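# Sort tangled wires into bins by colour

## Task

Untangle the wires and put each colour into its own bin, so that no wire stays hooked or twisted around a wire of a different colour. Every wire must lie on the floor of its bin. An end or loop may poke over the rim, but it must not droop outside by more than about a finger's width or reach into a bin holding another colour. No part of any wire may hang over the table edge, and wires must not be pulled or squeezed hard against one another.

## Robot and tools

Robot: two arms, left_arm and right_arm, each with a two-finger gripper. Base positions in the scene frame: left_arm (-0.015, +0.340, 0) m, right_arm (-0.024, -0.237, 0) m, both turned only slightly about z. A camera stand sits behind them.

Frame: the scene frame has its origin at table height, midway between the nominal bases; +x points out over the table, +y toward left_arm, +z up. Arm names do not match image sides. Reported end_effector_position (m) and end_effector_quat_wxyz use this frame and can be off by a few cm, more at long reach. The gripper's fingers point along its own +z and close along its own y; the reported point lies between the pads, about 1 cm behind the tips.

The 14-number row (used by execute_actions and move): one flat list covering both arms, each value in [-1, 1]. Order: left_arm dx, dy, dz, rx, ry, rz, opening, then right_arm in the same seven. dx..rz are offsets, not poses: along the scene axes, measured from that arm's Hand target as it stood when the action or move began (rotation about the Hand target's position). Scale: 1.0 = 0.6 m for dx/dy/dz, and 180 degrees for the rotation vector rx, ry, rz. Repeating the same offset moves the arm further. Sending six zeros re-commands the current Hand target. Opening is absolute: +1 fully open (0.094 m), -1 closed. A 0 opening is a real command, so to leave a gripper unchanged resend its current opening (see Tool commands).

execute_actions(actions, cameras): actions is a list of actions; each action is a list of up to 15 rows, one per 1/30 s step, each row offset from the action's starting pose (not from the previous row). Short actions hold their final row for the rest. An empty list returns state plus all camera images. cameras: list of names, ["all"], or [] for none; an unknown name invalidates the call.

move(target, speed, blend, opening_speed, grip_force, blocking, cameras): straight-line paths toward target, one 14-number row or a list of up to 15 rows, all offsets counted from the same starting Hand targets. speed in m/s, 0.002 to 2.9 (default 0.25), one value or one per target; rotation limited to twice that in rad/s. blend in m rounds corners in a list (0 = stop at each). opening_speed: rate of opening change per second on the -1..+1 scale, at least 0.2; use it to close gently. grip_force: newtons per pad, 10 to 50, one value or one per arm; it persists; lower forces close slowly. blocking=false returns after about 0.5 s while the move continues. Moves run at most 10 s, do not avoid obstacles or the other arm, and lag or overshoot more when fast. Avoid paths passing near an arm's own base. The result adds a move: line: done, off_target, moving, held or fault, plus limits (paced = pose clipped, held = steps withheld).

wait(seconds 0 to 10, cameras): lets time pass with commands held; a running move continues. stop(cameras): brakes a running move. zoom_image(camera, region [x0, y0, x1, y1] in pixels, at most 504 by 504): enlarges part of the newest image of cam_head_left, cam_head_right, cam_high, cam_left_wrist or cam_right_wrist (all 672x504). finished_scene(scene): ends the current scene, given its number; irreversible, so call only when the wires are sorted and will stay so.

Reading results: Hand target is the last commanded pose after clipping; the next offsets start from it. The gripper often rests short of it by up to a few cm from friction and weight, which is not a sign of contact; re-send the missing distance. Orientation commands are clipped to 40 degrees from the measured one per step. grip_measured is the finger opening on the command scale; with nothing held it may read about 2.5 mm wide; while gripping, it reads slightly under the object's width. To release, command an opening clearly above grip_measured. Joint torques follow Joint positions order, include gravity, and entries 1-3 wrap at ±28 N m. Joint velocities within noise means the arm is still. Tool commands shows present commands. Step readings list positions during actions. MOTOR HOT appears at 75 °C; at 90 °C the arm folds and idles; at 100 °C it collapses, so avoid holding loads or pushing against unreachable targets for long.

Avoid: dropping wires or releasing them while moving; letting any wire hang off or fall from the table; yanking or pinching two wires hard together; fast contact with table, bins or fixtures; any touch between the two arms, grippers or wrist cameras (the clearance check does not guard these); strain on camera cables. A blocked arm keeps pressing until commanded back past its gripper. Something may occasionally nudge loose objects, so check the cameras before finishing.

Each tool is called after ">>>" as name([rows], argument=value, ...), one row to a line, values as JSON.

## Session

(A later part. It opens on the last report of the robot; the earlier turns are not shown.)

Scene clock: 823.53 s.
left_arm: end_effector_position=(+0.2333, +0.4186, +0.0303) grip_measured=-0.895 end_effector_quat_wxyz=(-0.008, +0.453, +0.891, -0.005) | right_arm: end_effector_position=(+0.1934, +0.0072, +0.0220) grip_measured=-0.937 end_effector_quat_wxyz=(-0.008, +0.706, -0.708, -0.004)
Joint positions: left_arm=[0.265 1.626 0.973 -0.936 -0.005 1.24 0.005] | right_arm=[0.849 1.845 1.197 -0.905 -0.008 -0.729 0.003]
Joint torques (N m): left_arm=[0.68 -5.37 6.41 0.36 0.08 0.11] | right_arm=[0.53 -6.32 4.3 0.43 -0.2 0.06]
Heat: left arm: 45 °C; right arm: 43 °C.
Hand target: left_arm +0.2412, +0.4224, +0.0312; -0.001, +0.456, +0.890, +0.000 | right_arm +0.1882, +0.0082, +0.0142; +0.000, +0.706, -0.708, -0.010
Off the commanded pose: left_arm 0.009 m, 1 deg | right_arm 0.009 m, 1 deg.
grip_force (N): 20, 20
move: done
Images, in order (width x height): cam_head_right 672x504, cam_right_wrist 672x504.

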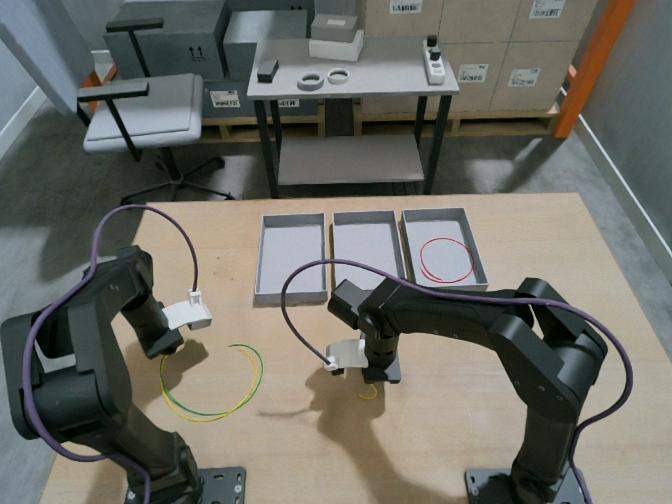

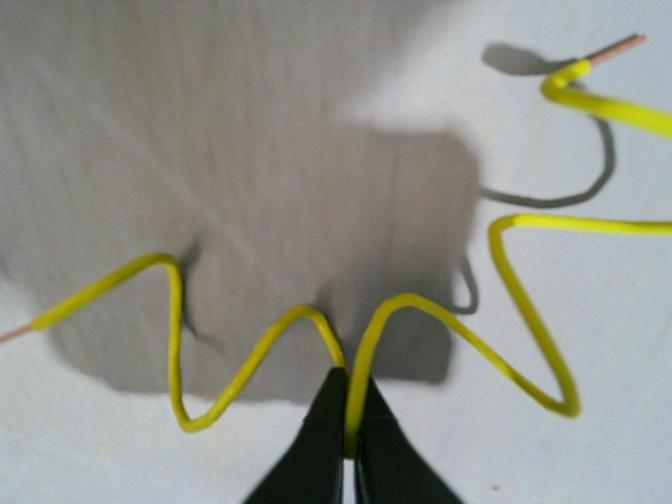

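>>> move([
  [0,0,0,0,0,0,-1,0,0,0.25,0,0,0.0,-1],
  [0,0,0,0,0,0,-1,0.5,-0.01,0.25,0,0,0.0,-1],
  [0,0,0,0,0,0,-1,0.5,-0.01,0.05,0,0,0.0,-1],
], speed=[0.15,0.15,0.1], blend=[0.03,0.02,0], cameras=["cam_right_wrist","cam_head_right"])

Scene clock: 845.33 s.
left_arm: end_effector_position=(+0.2333, +0.4186, +0.0303) grip_measured=-0.895 end_effector_quat_wxyz=(-0.008, +0.454, +0.891, -0.005) | right_arm: end_effector_position=(+0.4833, -0.0019, +0.0480) grip_measured=-0.938 end_effector_quat_wxyz=(-0.103, +0.699, -0.707, +0.033)
Joint positions: left_arm=[0.265 1.626 0.973 -0.936 -0.005 1.241 0.005] | right_arm=[0.441 2.767 2.839 -1.427 -0.009 -1.129 0.003]
Joint torques (N m): left_arm=[0.87 -5.24 6.57 0.32 0 0.11] | right_arm=[-0.02 -12.46 8.13 0.77 -0.17 -0.07]
Heat: left arm: 46 °C; right arm: 44 °C.
Hand target: left_arm +0.2412, +0.4224, +0.0312; -0.001, +0.456, +0.890, +0.000 | right_arm +0.4883, +0.0022, +0.0443; +0.000, +0.706, -0.708, -0.011
Off the commanded pose: left_arm 0.009 m, 1 deg | right_arm 0.007 m, 13 deg.
elbow stopped short (right arm): the move would have taken joint 3 (elbow) straighter than the controller allows.
grip_force (N): 20, 20
move: off_target (right_arm)
Images, in order (width x height): cam_head_right 672x504, cam_right_wrist 672x504.

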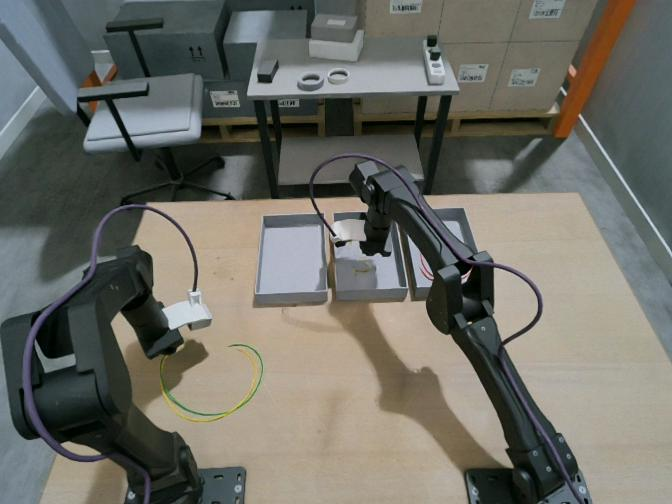

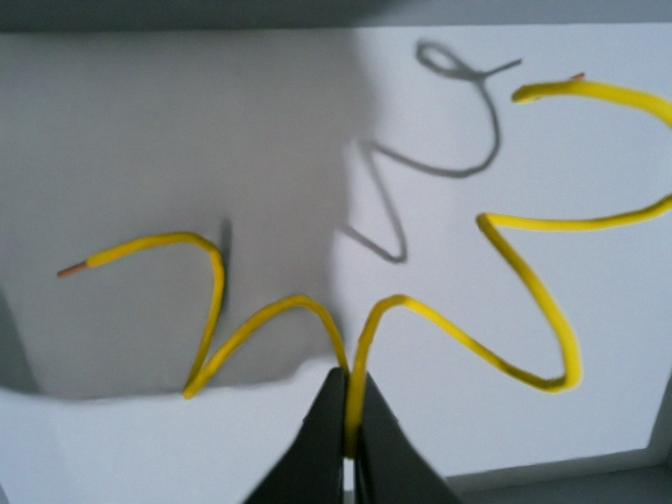

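>>> move([
  [0,0,0,0,0,0,-1,0.0,0.0,-0.035,0,0,0.0,-1],
  [0,0,0,0,0,0,-1,0.0,0.0,-0.035,0,0,0.0,-0.65],
  [0,0,0,0,0,0,-1,-0.0,0.0,0.2,0,0,0.0,-0.65],
  [0,0,0,0,0,0,-1,-0.28,-0.45,0.2,0,0,-0.3,-0.65],
], speed=[0.06,0.05,0.12,0.2], opening_speed=0.5, cameras=["cam_head_right"])

>>> zoom_image(camera="cam_head_right", region=[250, 190, 500, 320])

Scene clock: 862.13 s.
left_arm: end_effector_position=(+0.2333, +0.4186, +0.0303) grip_measured=-0.895 end_effector_quat_wxyz=(-0.008, +0.454, +0.891, -0.005) | right_arm: end_effector_position=(+0.3277, -0.2711, +0.1549) grip_measured=-0.652 end_effector_quat_wxyz=(-0.003, -0.310, +0.951, +0.006)
Joint positions: left_arm=[0.265 1.626 0.973 -0.936 -0.005 1.241 0.005] | right_arm=[-0.092 1.905 1.813 -1.49 -0.009 -0.733 0.016]
Joint torques (N m): left_arm=[0.64 -5.16 6.71 0.3 0.04 0.11] | right_arm=[0.12 -11.79 4.48 0.1 -0.19 0.05]
Motor temperatures (°C): left_arm=[33 42 46 32 31 33 35] | right_arm=[31 50 42 35 34 32 34]
Heat: left arm: 46 °C; right arm: 50 °C.
Hand target: left_arm +0.2412, +0.4224, +0.0312; -0.001, +0.456, +0.890, +0.000 | right_arm +0.3203, -0.2677, +0.1643; +0.005, -0.308, +0.951, +0.009
Off the commanded pose: left_arm 0.009 m, 1 deg | right_arm 0.012 m, 1 deg.
elbow stopped short (right arm): the move would have taken joint 3 (elbow) straighter than the controller allows.
grip_force (N): 20, 20
move: off_target (right_arm); target 2's new opening was sent with right_arm's hand 0.010 m and 12 deg from that target
Images, in order (width x height): cam_head_right 672x504.

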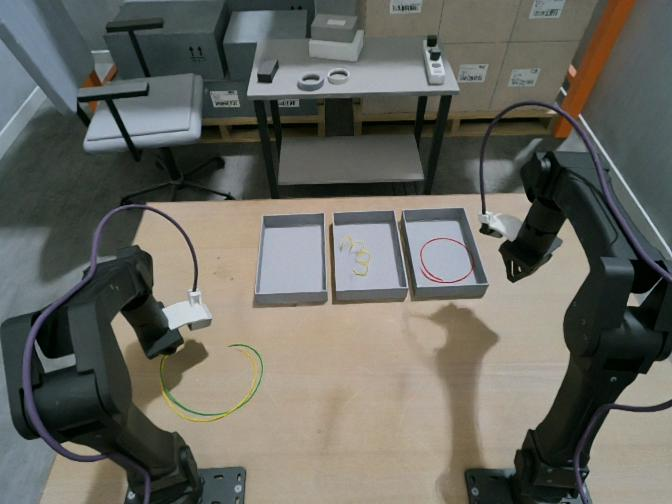

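Scaled by 2.016 from the camera's 672x504 image, which has a finer 960x720 frame.

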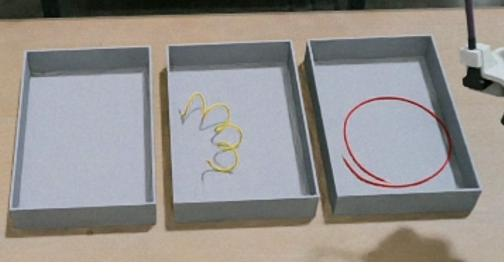

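>>> move([
  [0,0,-0.045,0,0,0,-1,0,0,0,0,0,0,-0.65],
  [0,0,-0.045,0,0,0,-0.75,0,0,0,0,0,0,-0.65],
  [0,0,0.2,0,0,0,-0.75,0,0,0,0,0,0,-0.65],
  [-0.15,-0.03,0.22,0,0,0.0,-0.75,0,0,0,0,0,0,-0.65],
], speed=[0.05,0.05,0.1,0.15], opening_speed=0.4, cameras=["cam_head_right","cam_left_wrist"])

>>> zoom_image(camera="cam_head_right", region=[130, 310, 300, 450])

Scene clock: 880.07 s.
left_arm: end_effector_position=(+0.1601, +0.4069, +0.1658) grip_measured=-0.753 end_effector_quat_wxyz=(+0.008, +0.454, +0.891, +0.013) | right_arm: end_effector_position=(+0.3275, -0.2710, +0.1549) grip_measured=-0.652 end_effector_quat_wxyz=(-0.003, -0.309, +0.951, +0.006)
Joint positions: left_arm=[0.32 1.234 1.187 -1.494 -0.005 1.296 0.012] | right_arm=[-0.092 1.905 1.813 -1.491 -0.009 -0.732 0.016]
Joint torques (N m): left_arm=[0.62 -3.37 4.53 0.06 0.03 0.09] | right_arm=[0.1 -11.81 4.48 0.09 -0.19 0.05]
Heat: left arm: 46 °C; right arm: 51 °C.
Hand target: left_arm +0.1512, +0.4045, +0.1632; -0.001, +0.456, +0.890, +0.000 | right_arm +0.3202, -0.2677, +0.1643; +0.005, -0.307, +0.951, +0.009
Off the commanded pose: left_arm 0.010 m, 2 deg | right_arm 0.012 m, 1 deg.
grip_force (N): 20, 20
move: off_target (right_arm)
Images, in order (width x height): cam_head_right 672x504, cam_left_wrist 672x504.

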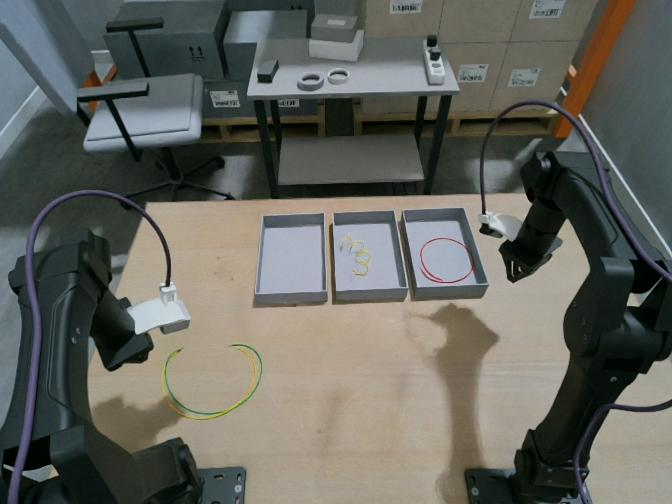

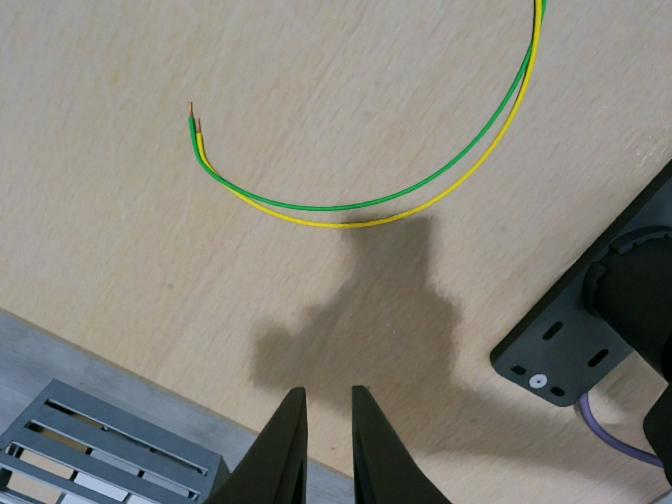

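Scaled by 2.965 from the camera's 672x504 image, which has a finer 960x720 frame.

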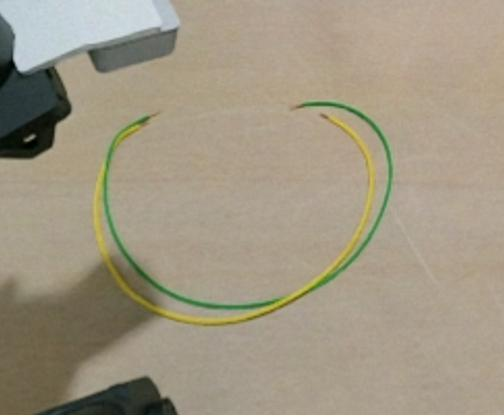

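>>> zoom_image(camera="cam_left_wrist", region=[170, 90, 390, 240])

>>> zoom_image(camera="cam_left_wrist", region=[370, 0, 570, 240])

Scaled by 2.291 from the camera's 672x504 image, which has a finer 960x720 frame.

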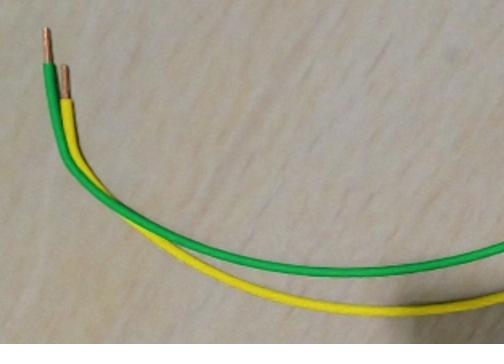

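Scaled by 2.100 from the camera's 672x504 image, which has a finer 960x720 frame.

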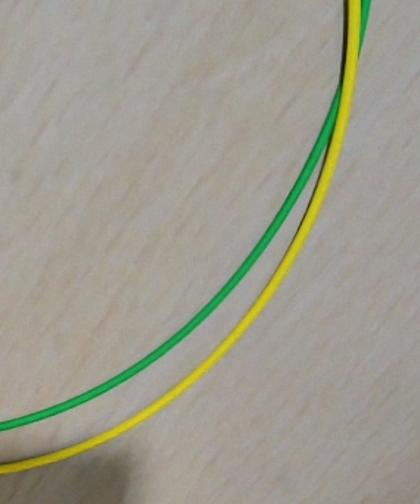

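>>> move([
  [0,0.0275,-0.18,0,0,0.517,-0.75,0,0,0,0,0,0,-0.65],
], speed=0.12, cameras=["cam_left_wrist"])

Scene clock: 914.63 s.
left_arm: end_effector_position=(+0.1512, +0.4204, +0.0592) grip_measured=-0.753 end_effector_quat_wxyz=(-0.001, -0.326, +0.945, +0.002) | right_arm: end_effector_position=(+0.3275, -0.2710, +0.1549) grip_measured=-0.652 end_effector_quat_wxyz=(-0.003, -0.309, +0.951, +0.006)
Joint positions: left_arm=[0.407 1.265 0.783 -1.09 -0.003 -0.222 0.012] | right_arm=[-0.092 1.905 1.813 -1.491 -0.009 -0.732 0.016]
Joint torques (N m): left_arm=[0.75 -2.91 4.34 0.35 0.06 -0.03] | right_arm=[0.1 -11.81 4.46 0.09 -0.19 0.05]
Heat: left arm: 45 °C; right arm: 53 °C.
Hand target: left_arm +0.1512, +0.4210, +0.0553; -0.001, -0.333, +0.943, +0.000 | right_arm +0.3202, -0.2677, +0.1643; +0.005, -0.307, +0.951, +0.009
Off the commanded pose: left_arm 0.004 m, 1 deg | right_arm 0.012 m, 1 deg.
grip_force (N): 20, 20
move: off_target (right_arm)
Images, in order (width x height): cam_left_wrist 672x504.

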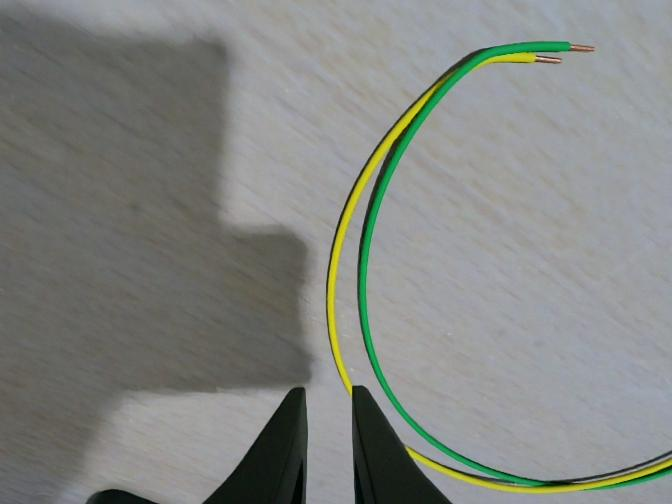

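>>> move([
  [0.0185,-0.011,-0.05,0,0,0,-0.82,0,0,0,0,0,0,-0.65],
  [0.0185,-0.011,-0.07,0,0,0,-0.82,0,0,0,0,0,0,-0.65],
], speed=0.06, cameras=["cam_left_wrist"])

Scene clock: 928.33 s.
left_arm: end_effector_position=(+0.1610, +0.4158, +0.0167) grip_measured=-0.817 end_effector_quat_wxyz=(-0.002, -0.332, +0.943, +0.001) | right_arm: end_effector_position=(+0.3275, -0.2710, +0.1549) grip_measured=-0.652 end_effector_quat_wxyz=(-0.003, -0.309, +0.951, +0.006)
Joint positions: left_arm=[0.365 1.365 0.675 -0.885 -0.001 -0.278 0.009] | right_arm=[-0.092 1.905 1.813 -1.491 -0.009 -0.732 0.016]
Joint torques (N m): left_arm=[-0.66 -3.17 4.4 0.39 0.05 -0.12] | right_arm=[0.12 -11.81 4.45 0.09 -0.19 0.05]
Heat: left arm: 45 °C; right arm: 53 °C.
Hand target: left_arm +0.1623, +0.4144, +0.0132; -0.001, -0.332, +0.943, +0.000 | right_arm +0.3202, -0.2677, +0.1643; +0.005, -0.307, +0.951, +0.009
Off the commanded pose: left_arm 0.004 m, 0 deg | right_arm 0.012 m, 1 deg.
grip_force (N): 20, 20
move: off_target (right_arm)
Images, in order (width x height): cam_left_wrist 672x504.

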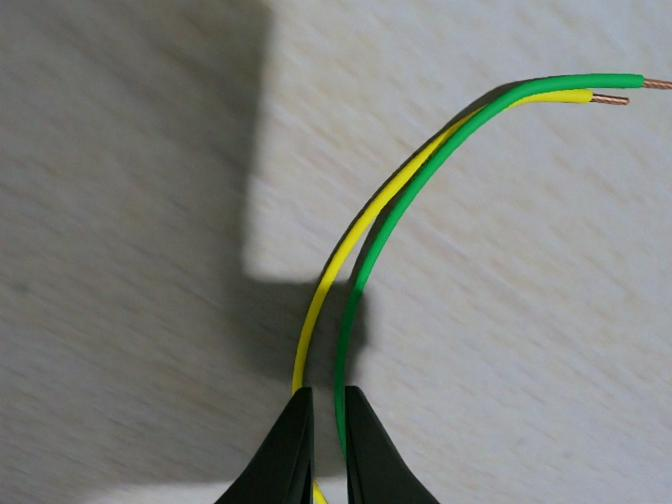

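>>> move([
  [0.004,-0.005,0.012,0,0,0,-0.82,0,0,0,0,0,0,-0.65],
  [0.0035,-0.0045,-0.03,0,0,0,-0.82,0,0,0,0,0,0,-0.65],
], speed=0.06, cameras=["cam_left_wrist"])

>>> zoom_image(camera="cam_left_wrist", region=[250, 330, 420, 480])

Scene clock: 936.70 s.
left_arm: end_effector_position=(+0.1618, +0.4121, +0.0053) grip_measured=-0.817 end_effector_quat_wxyz=(-0.006, -0.332, +0.943, +0.000) | right_arm: end_effector_position=(+0.3275, -0.2710, +0.1549) grip_measured=-0.652 end_effector_quat_wxyz=(-0.003, -0.309, +0.951, +0.006)
Joint positions: left_arm=[0.346 1.395 0.647 -0.834 -0.001 -0.296 0.009] | right_arm=[-0.092 1.905 1.813 -1.491 -0.009 -0.732 0.016]
Joint torques (N m): left_arm=[-0.62 -2.11 3.19 0.79 0.04 -0.07] | right_arm=[0.1 -11.79 4.46 0.09 -0.19 0.05]
Heat: left arm: 44 °C; right arm: 53 °C.
Hand target: left_arm +0.1644, +0.4116, -0.0048; -0.001, -0.332, +0.943, -0.001 | right_arm +0.3202, -0.2677, +0.1643; +0.005, -0.307, +0.951, +0.009
Off the commanded pose: left_arm 0.010 m, 1 deg | right_arm 0.012 m, 1 deg.
grip_force (N): 20, 20
move: off_target (right_arm)
Images, in order (width x height): cam_left_wrist 672x504.

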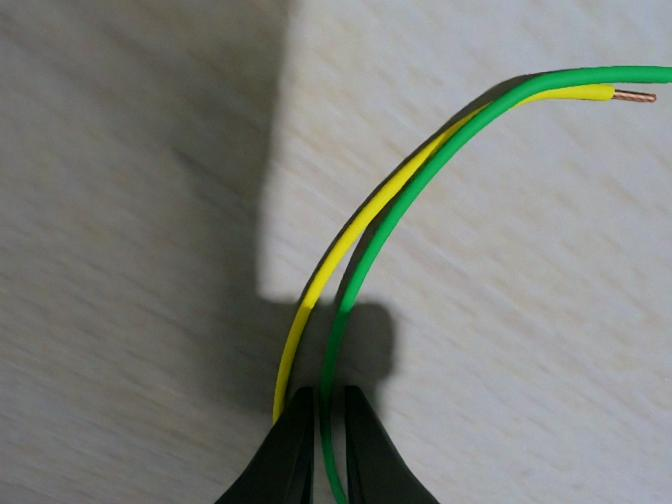

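Scaled by 2.965 from the camera's 672x504 image, which has a finer 960x720 frame.

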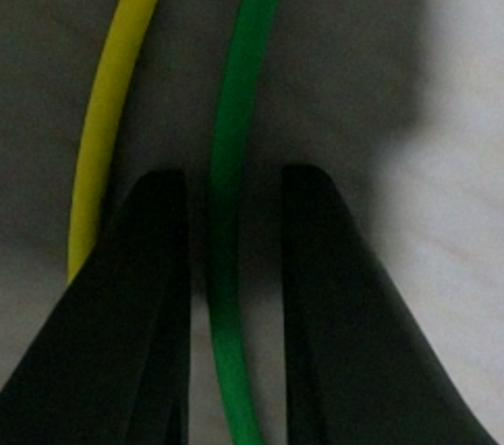

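>>> move([
  [0,0,0,0,0,0,-1,0,0,0,0,0,0,-0.65],
  [0.03,0,0.12,0,0,0,-1,0,0,0,0,0,0,-0.65],
], speed=0.06, opening_speed=0.5, cameras=["cam_left_wrist","cam_head_right","cam_high"])

>>> zoom_image(camera="cam_head_right", region=[130, 310, 300, 450])

Scene clock: 955.80 s.
left_arm: end_effector_position=(+0.1794, +0.4125, +0.0599) grip_measured=-0.943 end_effector_quat_wxyz=(-0.009, -0.332, +0.943, +0.000) | right_arm: end_effector_position=(+0.3275, -0.2710, +0.1549) grip_measured=-0.652 end_effector_quat_wxyz=(-0.003, -0.309, +0.951, +0.006)
Joint positions: left_arm=[0.317 1.379 0.868 -1.079 -0.001 -0.326 0.003] | right_arm=[-0.092 1.905 1.813 -1.491 -0.009 -0.732 0.016]
Joint torques (N m): left_arm=[-0.77 -5.59 6.78 0.05 0.03 -0.11] | right_arm=[0.12 -11.79 4.46 0.09 -0.19 0.05]
Heat: left arm: 44 °C; right arm: 54 °C.
Hand target: left_arm +0.1824, +0.4116, +0.0672; -0.001, -0.332, +0.943, -0.001 | right_arm +0.3202, -0.2677, +0.1643; +0.005, -0.307, +0.951, +0.009
Off the commanded pose: left_arm 0.008 m, 1 deg | right_arm 0.012 m, 1 deg.
grip_force (N): 20, 20
move: off_target (right_arm)
Images, in order (width x height): cam_head_right 672x504, cam_high 672x504, cam_left_wrist 672x504.

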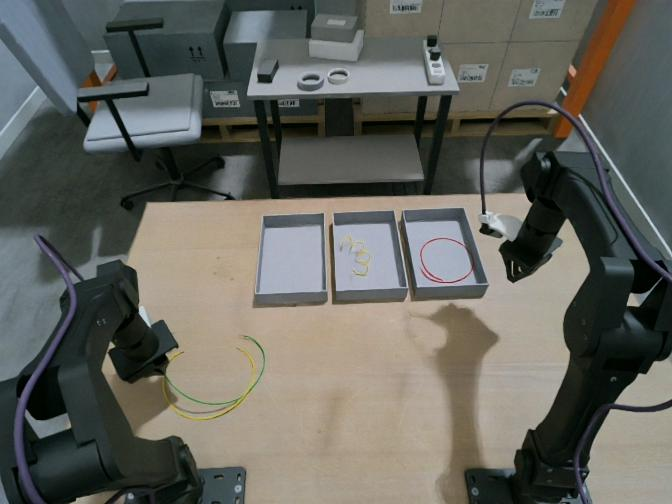

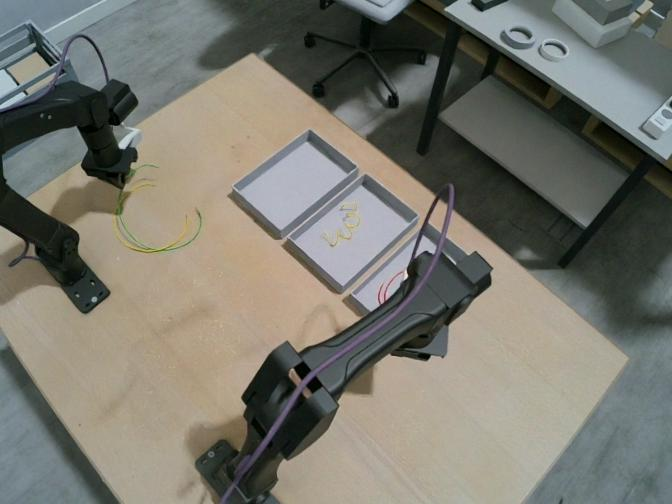

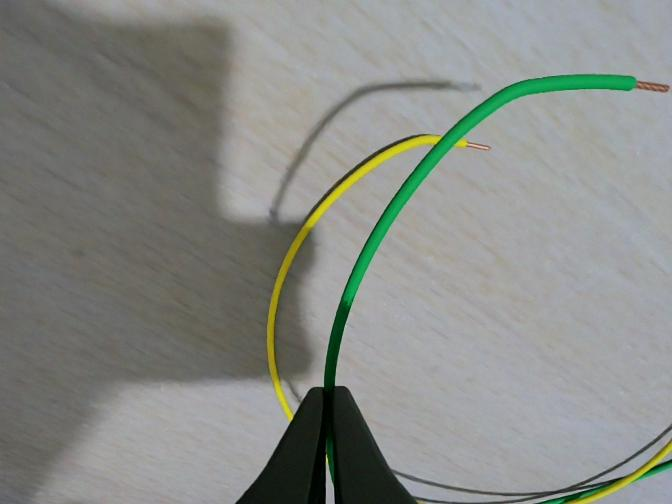

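Scaled by 2.965 from the camera's 672x504 image, which has a finer 960x720 frame.

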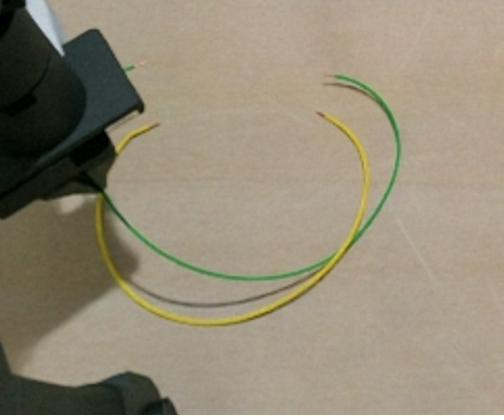

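>>> move([
  [0.2,-0.03,0.06,0,0,0,-1,0,0,0,0,0,0,-0.65],
], speed=0.08, cameras=["cam_head_right","cam_high"])

>>> zoom_image(camera="cam_head_right", region=[130, 280, 330, 450])

Scene clock: 967.37 s.
left_arm: end_effector_position=(+0.3011, +0.3956, +0.1031) grip_measured=-0.943 end_effector_quat_wxyz=(+0.006, -0.331, +0.943, -0.001) | right_arm: end_effector_position=(+0.3275, -0.2710, +0.1549) grip_measured=-0.652 end_effector_quat_wxyz=(-0.003, -0.309, +0.951, +0.006)
Joint positions: left_arm=[0.136 1.751 1.413 -1.221 0 -0.505 0.003] | right_arm=[-0.092 1.905 1.813 -1.491 -0.009 -0.732 0.016]
Joint torques (N m): left_arm=[-0.68 -6.65 7.01 0.08 0.06 -0.08] | right_arm=[0.1 -11.79 4.46 0.09 -0.19 0.05]
Heat: left arm: 46 °C; right arm: 54 °C.
Hand target: left_arm +0.3024, +0.3936, +0.1033; -0.001, -0.332, +0.943, +0.000 | right_arm +0.3202, -0.2677, +0.1643; +0.005, -0.307, +0.951, +0.009
Off the commanded pose: left_arm 0.002 m, 1 deg | right_arm 0.012 m, 1 deg.
grip_force (N): 20, 20
move: off_target (right_arm)
Images, in order (width x height): cam_head_right 672x504, cam_high 672x504.

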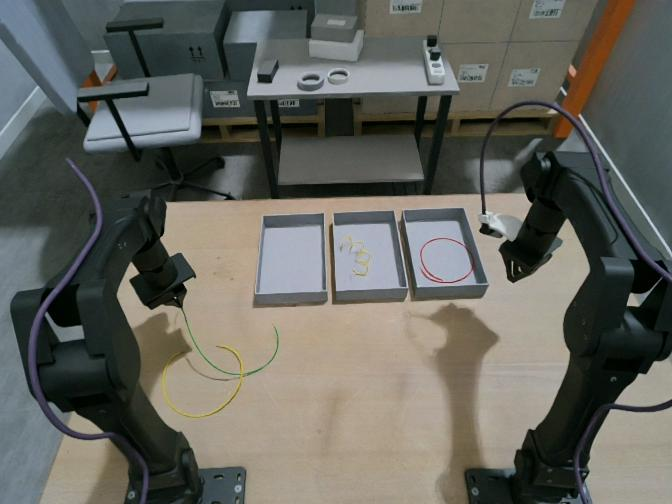

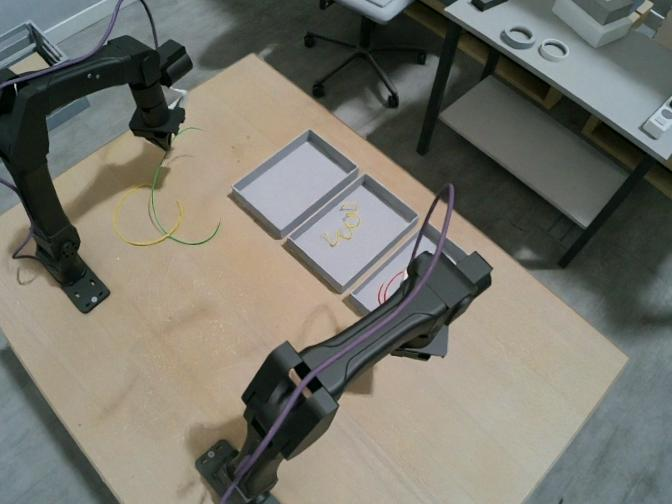

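Scaled by 2.520 from the camera's 672x504 image, which has a finer 960x720 frame.

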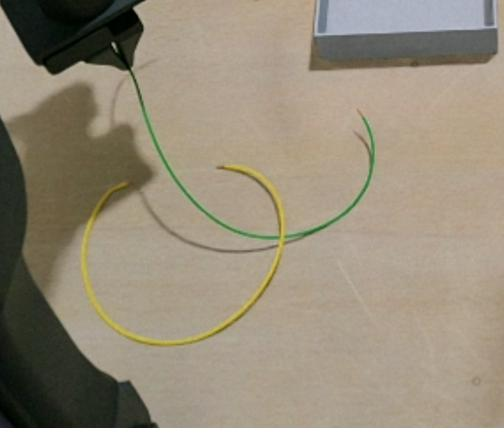

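>>> move([
  [0.1,0.0,0.03,0,0,0,-1,0,0,0,0,0,0,-0.65],
  [0.17,-0.06,0.17,0,0,0,-1,0,0,0,0,0,0,-0.65],
], speed=0.08, blend=[0.02,0], cameras=["cam_head_right","cam_left_wrist","cam_high"])

Scene clock: 980.23 s.
left_arm: end_effector_position=(+0.4061, +0.3600, +0.1998) grip_measured=-0.943 end_effector_quat_wxyz=(+0.083, -0.330, +0.940, -0.025) | right_arm: end_effector_position=(+0.3275, -0.2710, +0.1549) grip_measured=-0.652 end_effector_quat_wxyz=(-0.003, -0.309, +0.951, +0.006)
Joint positions: left_arm=[0.011 2.065 2.214 -1.546 0 -0.63 0.003] | right_arm=[-0.092 1.905 1.813 -1.491 -0.009 -0.732 0.016]
Joint torques (N m): left_arm=[-0.55 -10.66 6.72 0.38 0.02 -0.1] | right_arm=[0.12 -11.79 4.48 0.09 -0.19 0.05]
Heat: left arm: 46 °C; right arm: 54 °C.
Hand target: left_arm +0.4044, +0.3576, +0.2052; -0.001, -0.332, +0.943, -0.001 | right_arm +0.3202, -0.2677, +0.1643; +0.005, -0.307, +0.951, +0.009
Off the commanded pose: left_arm 0.006 m, 10 deg | right_arm 0.012 m, 1 deg.
joint sent to its limit (left arm) — joint 4 (wrist pitch), lower limit. The joint targets are off in orientation, not in position.
grip_force (N): 20, 20
move: off_target (left_arm, right_arm)
Images, in order (width x height): cam_head_right 672x504, cam_high 672x504, cam_left_wrist 672x504.

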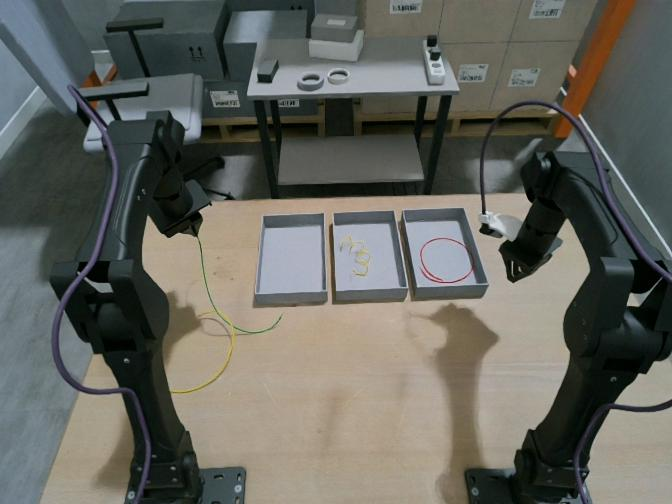

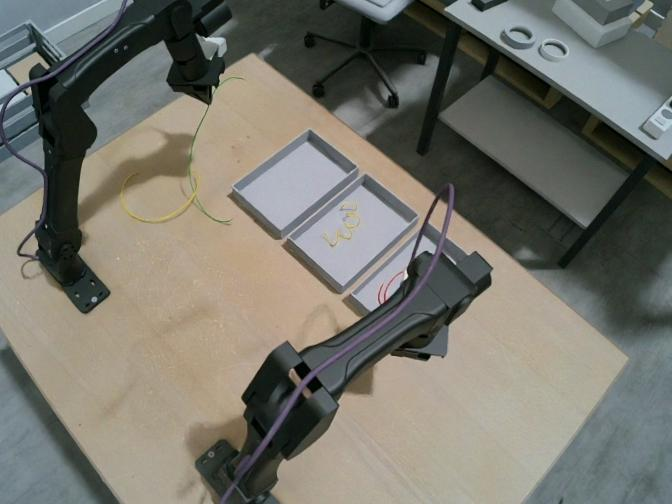

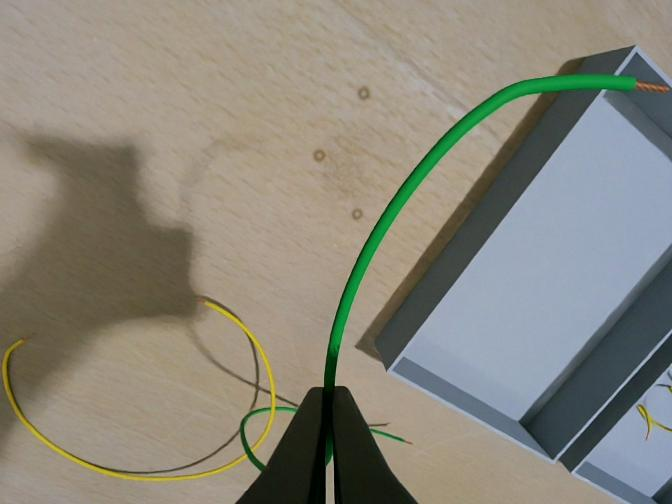

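>>> move([
  [-0.02,0.05,0.17,0,0,0,-1,0,0,0,0,0,0,-0.65],
], speed=0.08, cameras=["cam_head_right","cam_left_wrist"])

Scene clock: 993.07 s.
left_arm: end_effector_position=(+0.3984, +0.3858, +0.2973) grip_measured=-0.943 end_effector_quat_wxyz=(+0.217, -0.327, +0.918, -0.053) | right_arm: end_effector_position=(+0.3275, -0.2710, +0.1549) grip_measured=-0.652 end_effector_quat_wxyz=(-0.003, -0.309, +0.951, +0.006)
Joint positions: left_arm=[0.075 1.914 2.339 -1.546 0.004 -0.576 0.003] | right_arm=[-0.092 1.905 1.813 -1.491 -0.009 -0.732 0.016]
Joint torques (N m): left_arm=[0.68 -10.15 5.81 0.8 0.05 0.04] | right_arm=[0.1 -11.79 4.48 0.09 -0.19 0.05]
Motor temperatures (°C): left_arm=[33 44 47 32 31 33 35] | right_arm=[31 55 41 35 34 32 34]
Heat: left arm: 47 °C; right arm: 55 °C.
Hand target: left_arm +0.3924, +0.3876, +0.3073; -0.001, -0.332, +0.943, +0.000 | right_arm +0.3202, -0.2677, +0.1643; +0.005, -0.307, +0.951, +0.009
Off the commanded pose: left_arm 0.012 m, 26 deg | right_arm 0.012 m, 1 deg.
joint sent to its limit (left arm) — joint 4 (wrist pitch), lower limit. The joint targets are off in orientation, not in position.
grip_force (N): 20, 20
move: off_target (left_arm, right_arm)
Images, in order (width x height): cam_head_right 672x504, cam_left_wrist 672x504.

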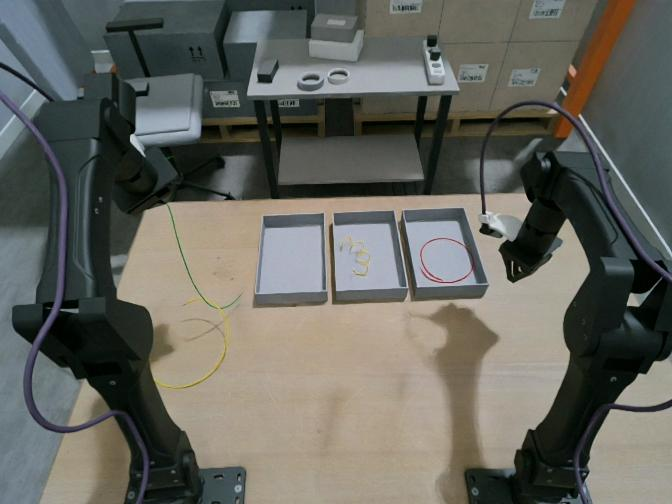

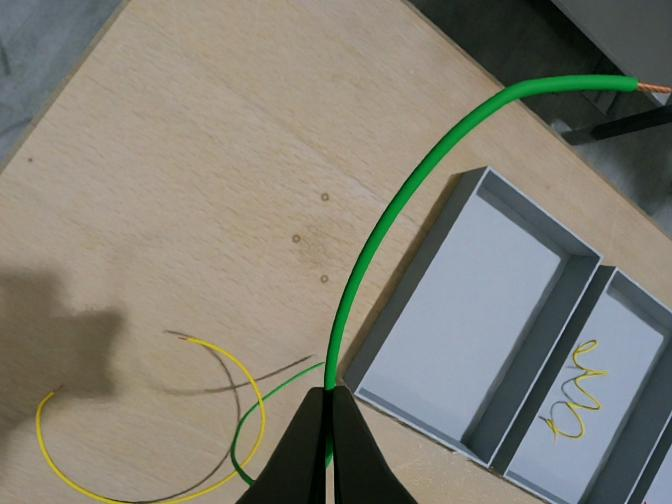

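>>> move([
  [-0.12,0.05,-0.37,0,0,0,-1,0,0,0,0,0,0,-0.65],
], speed=0.12, cameras=["cam_head_right","cam_left_wrist","cam_high"])

>>> zoom_image(camera="cam_head_right", region=[110, 230, 330, 430])

Scene clock: 1017.27 s.
left_arm: end_effector_position=(+0.3195, +0.4134, +0.0909) grip_measured=-0.943 end_effector_quat_wxyz=(-0.001, -0.333, +0.943, -0.005) | right_arm: end_effector_position=(+0.3275, -0.2710, +0.1549) grip_measured=-0.652 end_effector_quat_wxyz=(-0.003, -0.309, +0.951, +0.006)
Joint positions: left_arm=[0.184 1.849 1.486 -1.207 0.011 -0.46 0.003] | right_arm=[-0.092 1.905 1.813 -1.491 -0.009 -0.732 0.016]
Joint velocities: left_arm=[0.007 0.002 -0.002 0.037 -0.154 0.095 0.001] | right_arm=[within noise]
Joint torques (N m): left_arm=[0.57 -7.75 4.89 0.35 -0.05 0.04] | right_arm=[0.1 -11.79 4.45 0.09 -0.19 0.05]
Motor temperatures (°C): left_arm=[33 48 45 33 31 33 35] | right_arm=[31 55 41 35 34 32 34]
Heat: left arm: 48 °C; right arm: 55 °C.
Hand target: left_arm +0.3204, +0.4175, +0.0852; -0.001, -0.332, +0.943, +0.000 | right_arm +0.3202, -0.2677, +0.1643; +0.005, -0.307, +0.951, +0.009
Off the commanded pose: left_arm 0.007 m, 1 deg | right_arm 0.012 m, 1 deg.
grip_force (N): 20, 20
move: off_target (right_arm)
Images, in order (width x height): cam_head_right 672x504, cam_high 672x504, cam_left_wrist 672x504.

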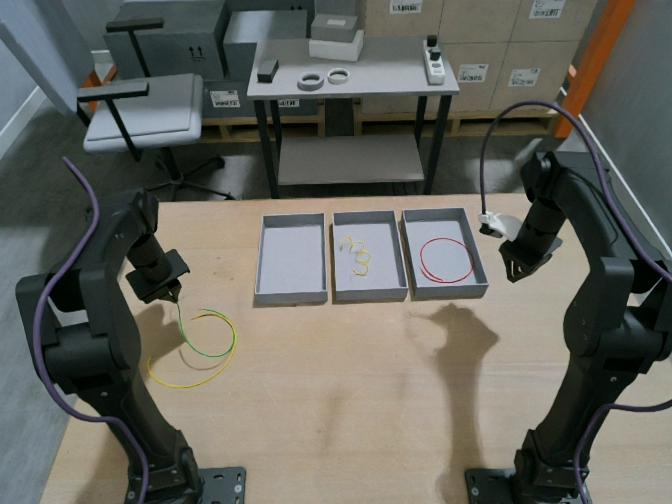

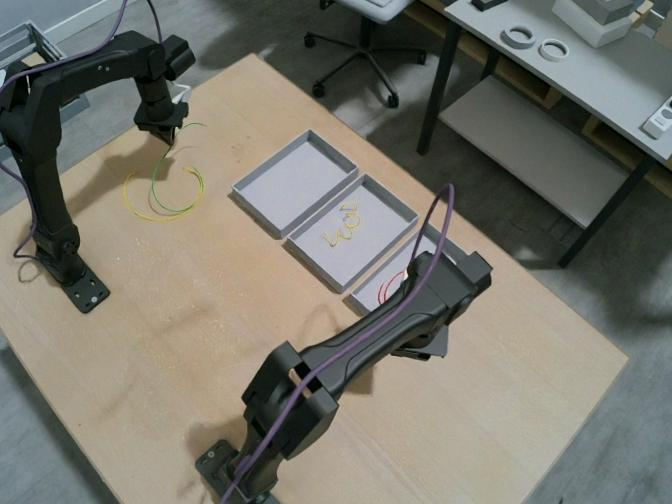

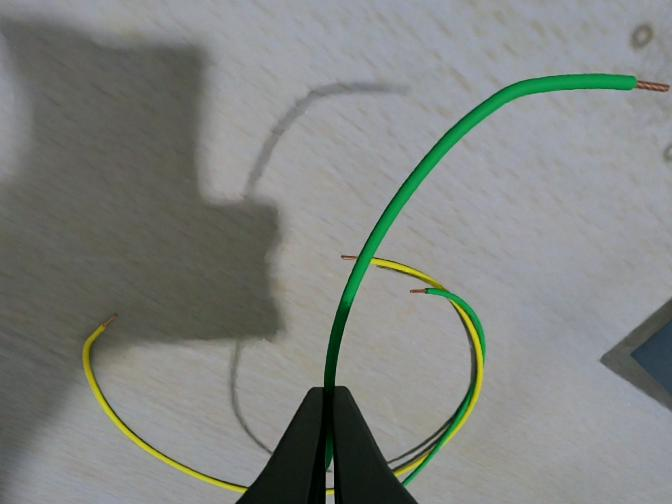

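Scaled by 2.291 from the camera's 672x504 image, which has a finer 960x720 frame.

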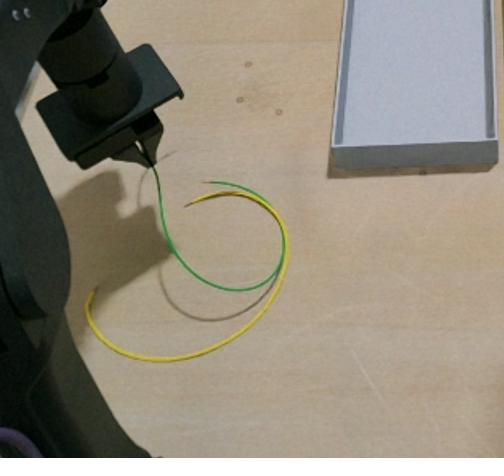

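>>> move([
  [0.2,-0.03,0.06,0,0,0,-1,0,0,0,0,0,0,-0.65],
], speed=0.1, cameras=["cam_head_right","cam_left_wrist"])

>>> zoom_image(camera="cam_head_right", region=[110, 230, 330, 430])

Scene clock: 1029.90 s.
left_arm: end_effector_position=(+0.4410, +0.4006, +0.1275) grip_measured=-0.943 end_effector_quat_wxyz=(+0.028, -0.331, +0.943, -0.011) | right_arm: end_effector_position=(+0.3275, -0.2710, +0.1549) grip_measured=-0.652 end_effector_quat_wxyz=(-0.003, -0.309, +0.951, +0.006)
Joint positions: left_arm=[0.099 2.334 2.368 -1.545 0.01 -0.542 0.003] | right_arm=[-0.092 1.905 1.813 -1.491 -0.009 -0.732 0.016]
Joint torques (N m): left_arm=[-0.43 -10.47 6.67 0.12 -0.03 -0.13] | right_arm=[0.12 -11.81 4.48 0.09 -0.19 0.05]
Motor temperatures (°C): left_arm=[33 46 45 33 31 33 35] | right_arm=[31 55 41 35 34 32 34]
Heat: left arm: 46 °C; right arm: 55 °C.
Hand target: left_arm +0.4404, +0.3995, +0.1213; -0.001, -0.332, +0.943, -0.001 | right_arm +0.3202, -0.2677, +0.1643; +0.005, -0.307, +0.951, +0.009
Off the commanded pose: left_arm 0.006 m, 4 deg | right_arm 0.012 m, 1 deg.
joint sent to its limit (left arm) — joint 4 (wrist pitch), lower limit. The joint targets still meet the commanded pose.
grip_force (N): 20, 20
move: off_target (left_arm, right_arm)
Images, in order (width x height): cam_head_right 672x504, cam_left_wrist 672x504.

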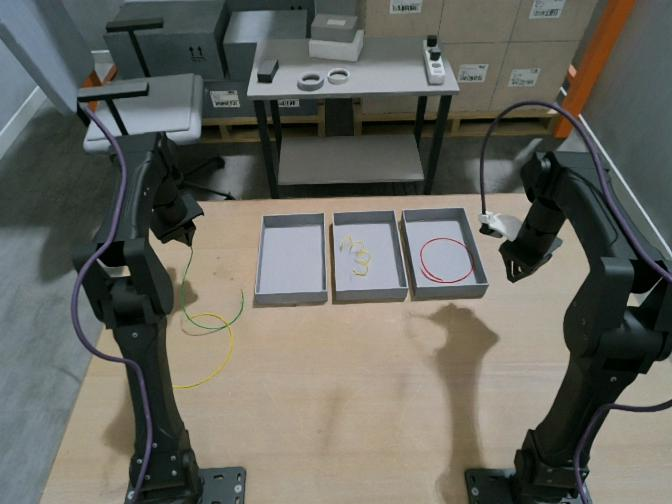

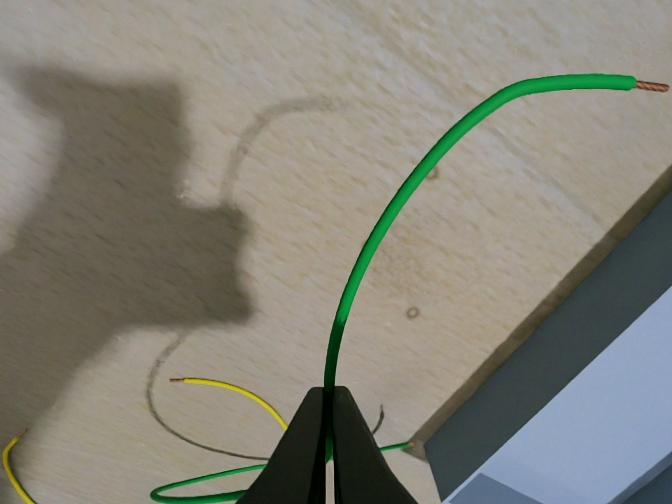

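Scaled by 2.291 from the camera's 672x504 image, which has a finer 960x720 frame.

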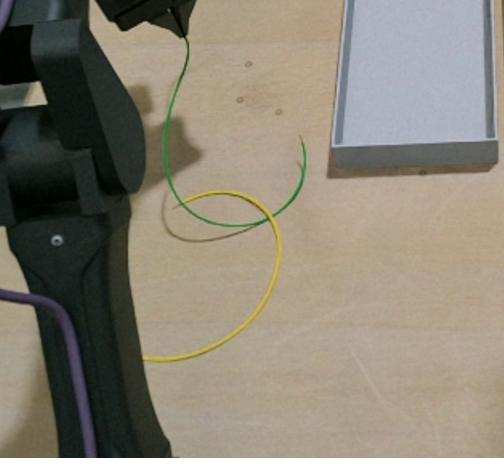

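>>> move([
  [-0.02,0.09,-0.05,0,0,0,-1,0,0,0,0,0,0,-0.65],
  [0.06,0.09,-0.05,0,0,0,-1,0,0,0,0,0,0,-0.65],
], speed=0.08, cameras=["cam_head_right","cam_left_wrist"])

>>> zoom_image(camera="cam_head_right", region=[110, 230, 330, 430])

Scene clock: 1045.80 s.
left_arm: end_effector_position=(+0.4773, +0.4554, +0.0998) grip_measured=-0.943 end_effector_quat_wxyz=(+0.057, -0.331, +0.942, -0.010) | right_arm: end_effector_position=(+0.3275, -0.2710, +0.1549) grip_measured=-0.652 end_effector_quat_wxyz=(-0.003, -0.309, +0.951, +0.006)
Joint positions: left_arm=[0.197 2.545 2.635 -1.545 0.009 -0.445 0.003] | right_arm=[-0.092 1.905 1.813 -1.491 -0.009 -0.732 0.016]
Joint torques (N m): left_arm=[-0.61 -11.58 6.95 0.23 -0.07 -0.07] | right_arm=[0.1 -11.81 4.46 0.09 -0.19 0.05]
Motor temperatures (°C): left_arm=[33 48 45 33 31 33 35] | right_arm=[31 56 41 35 34 32 34]
Heat: left arm: 48 °C; right arm: 56 °C.
Hand target: left_arm +0.4764, +0.4537, +0.0913; -0.001, -0.332, +0.943, -0.001 | right_arm +0.3202, -0.2677, +0.1643; +0.005, -0.307, +0.951, +0.009
Off the commanded pose: left_arm 0.009 m, 7 deg | right_arm 0.012 m, 1 deg.
joint sent to its limit (left arm) — joint 4 (wrist pitch), lower limit. The joint targets are off in orientation, not in position.
grip_force (N): 20, 20
move: off_target (left_arm, right_arm)
Images, in order (width x height): cam_head_right 672x504, cam_left_wrist 672x504.

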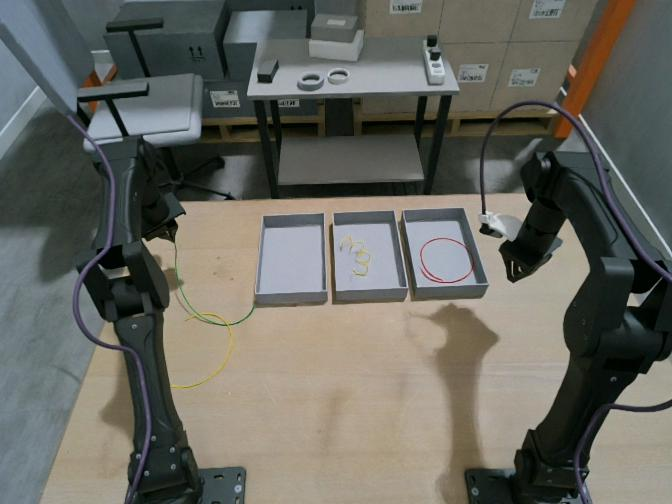

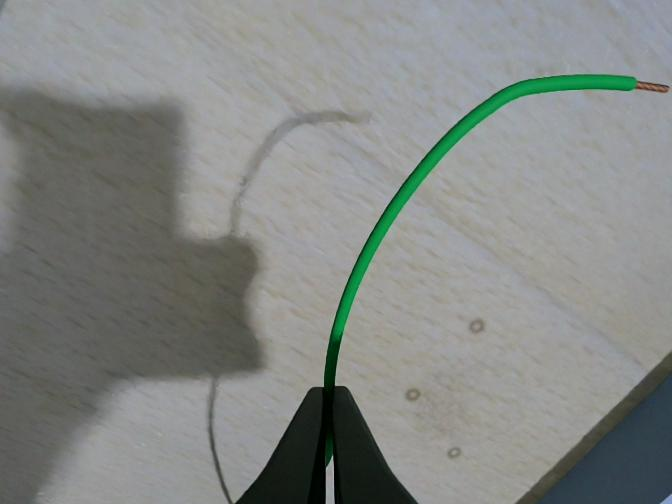

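Scaled by 2.291 from the camera's 672x504 image, which has a finer 960x720 frame.

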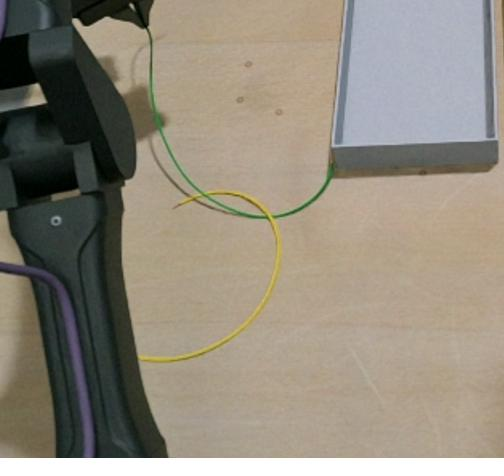

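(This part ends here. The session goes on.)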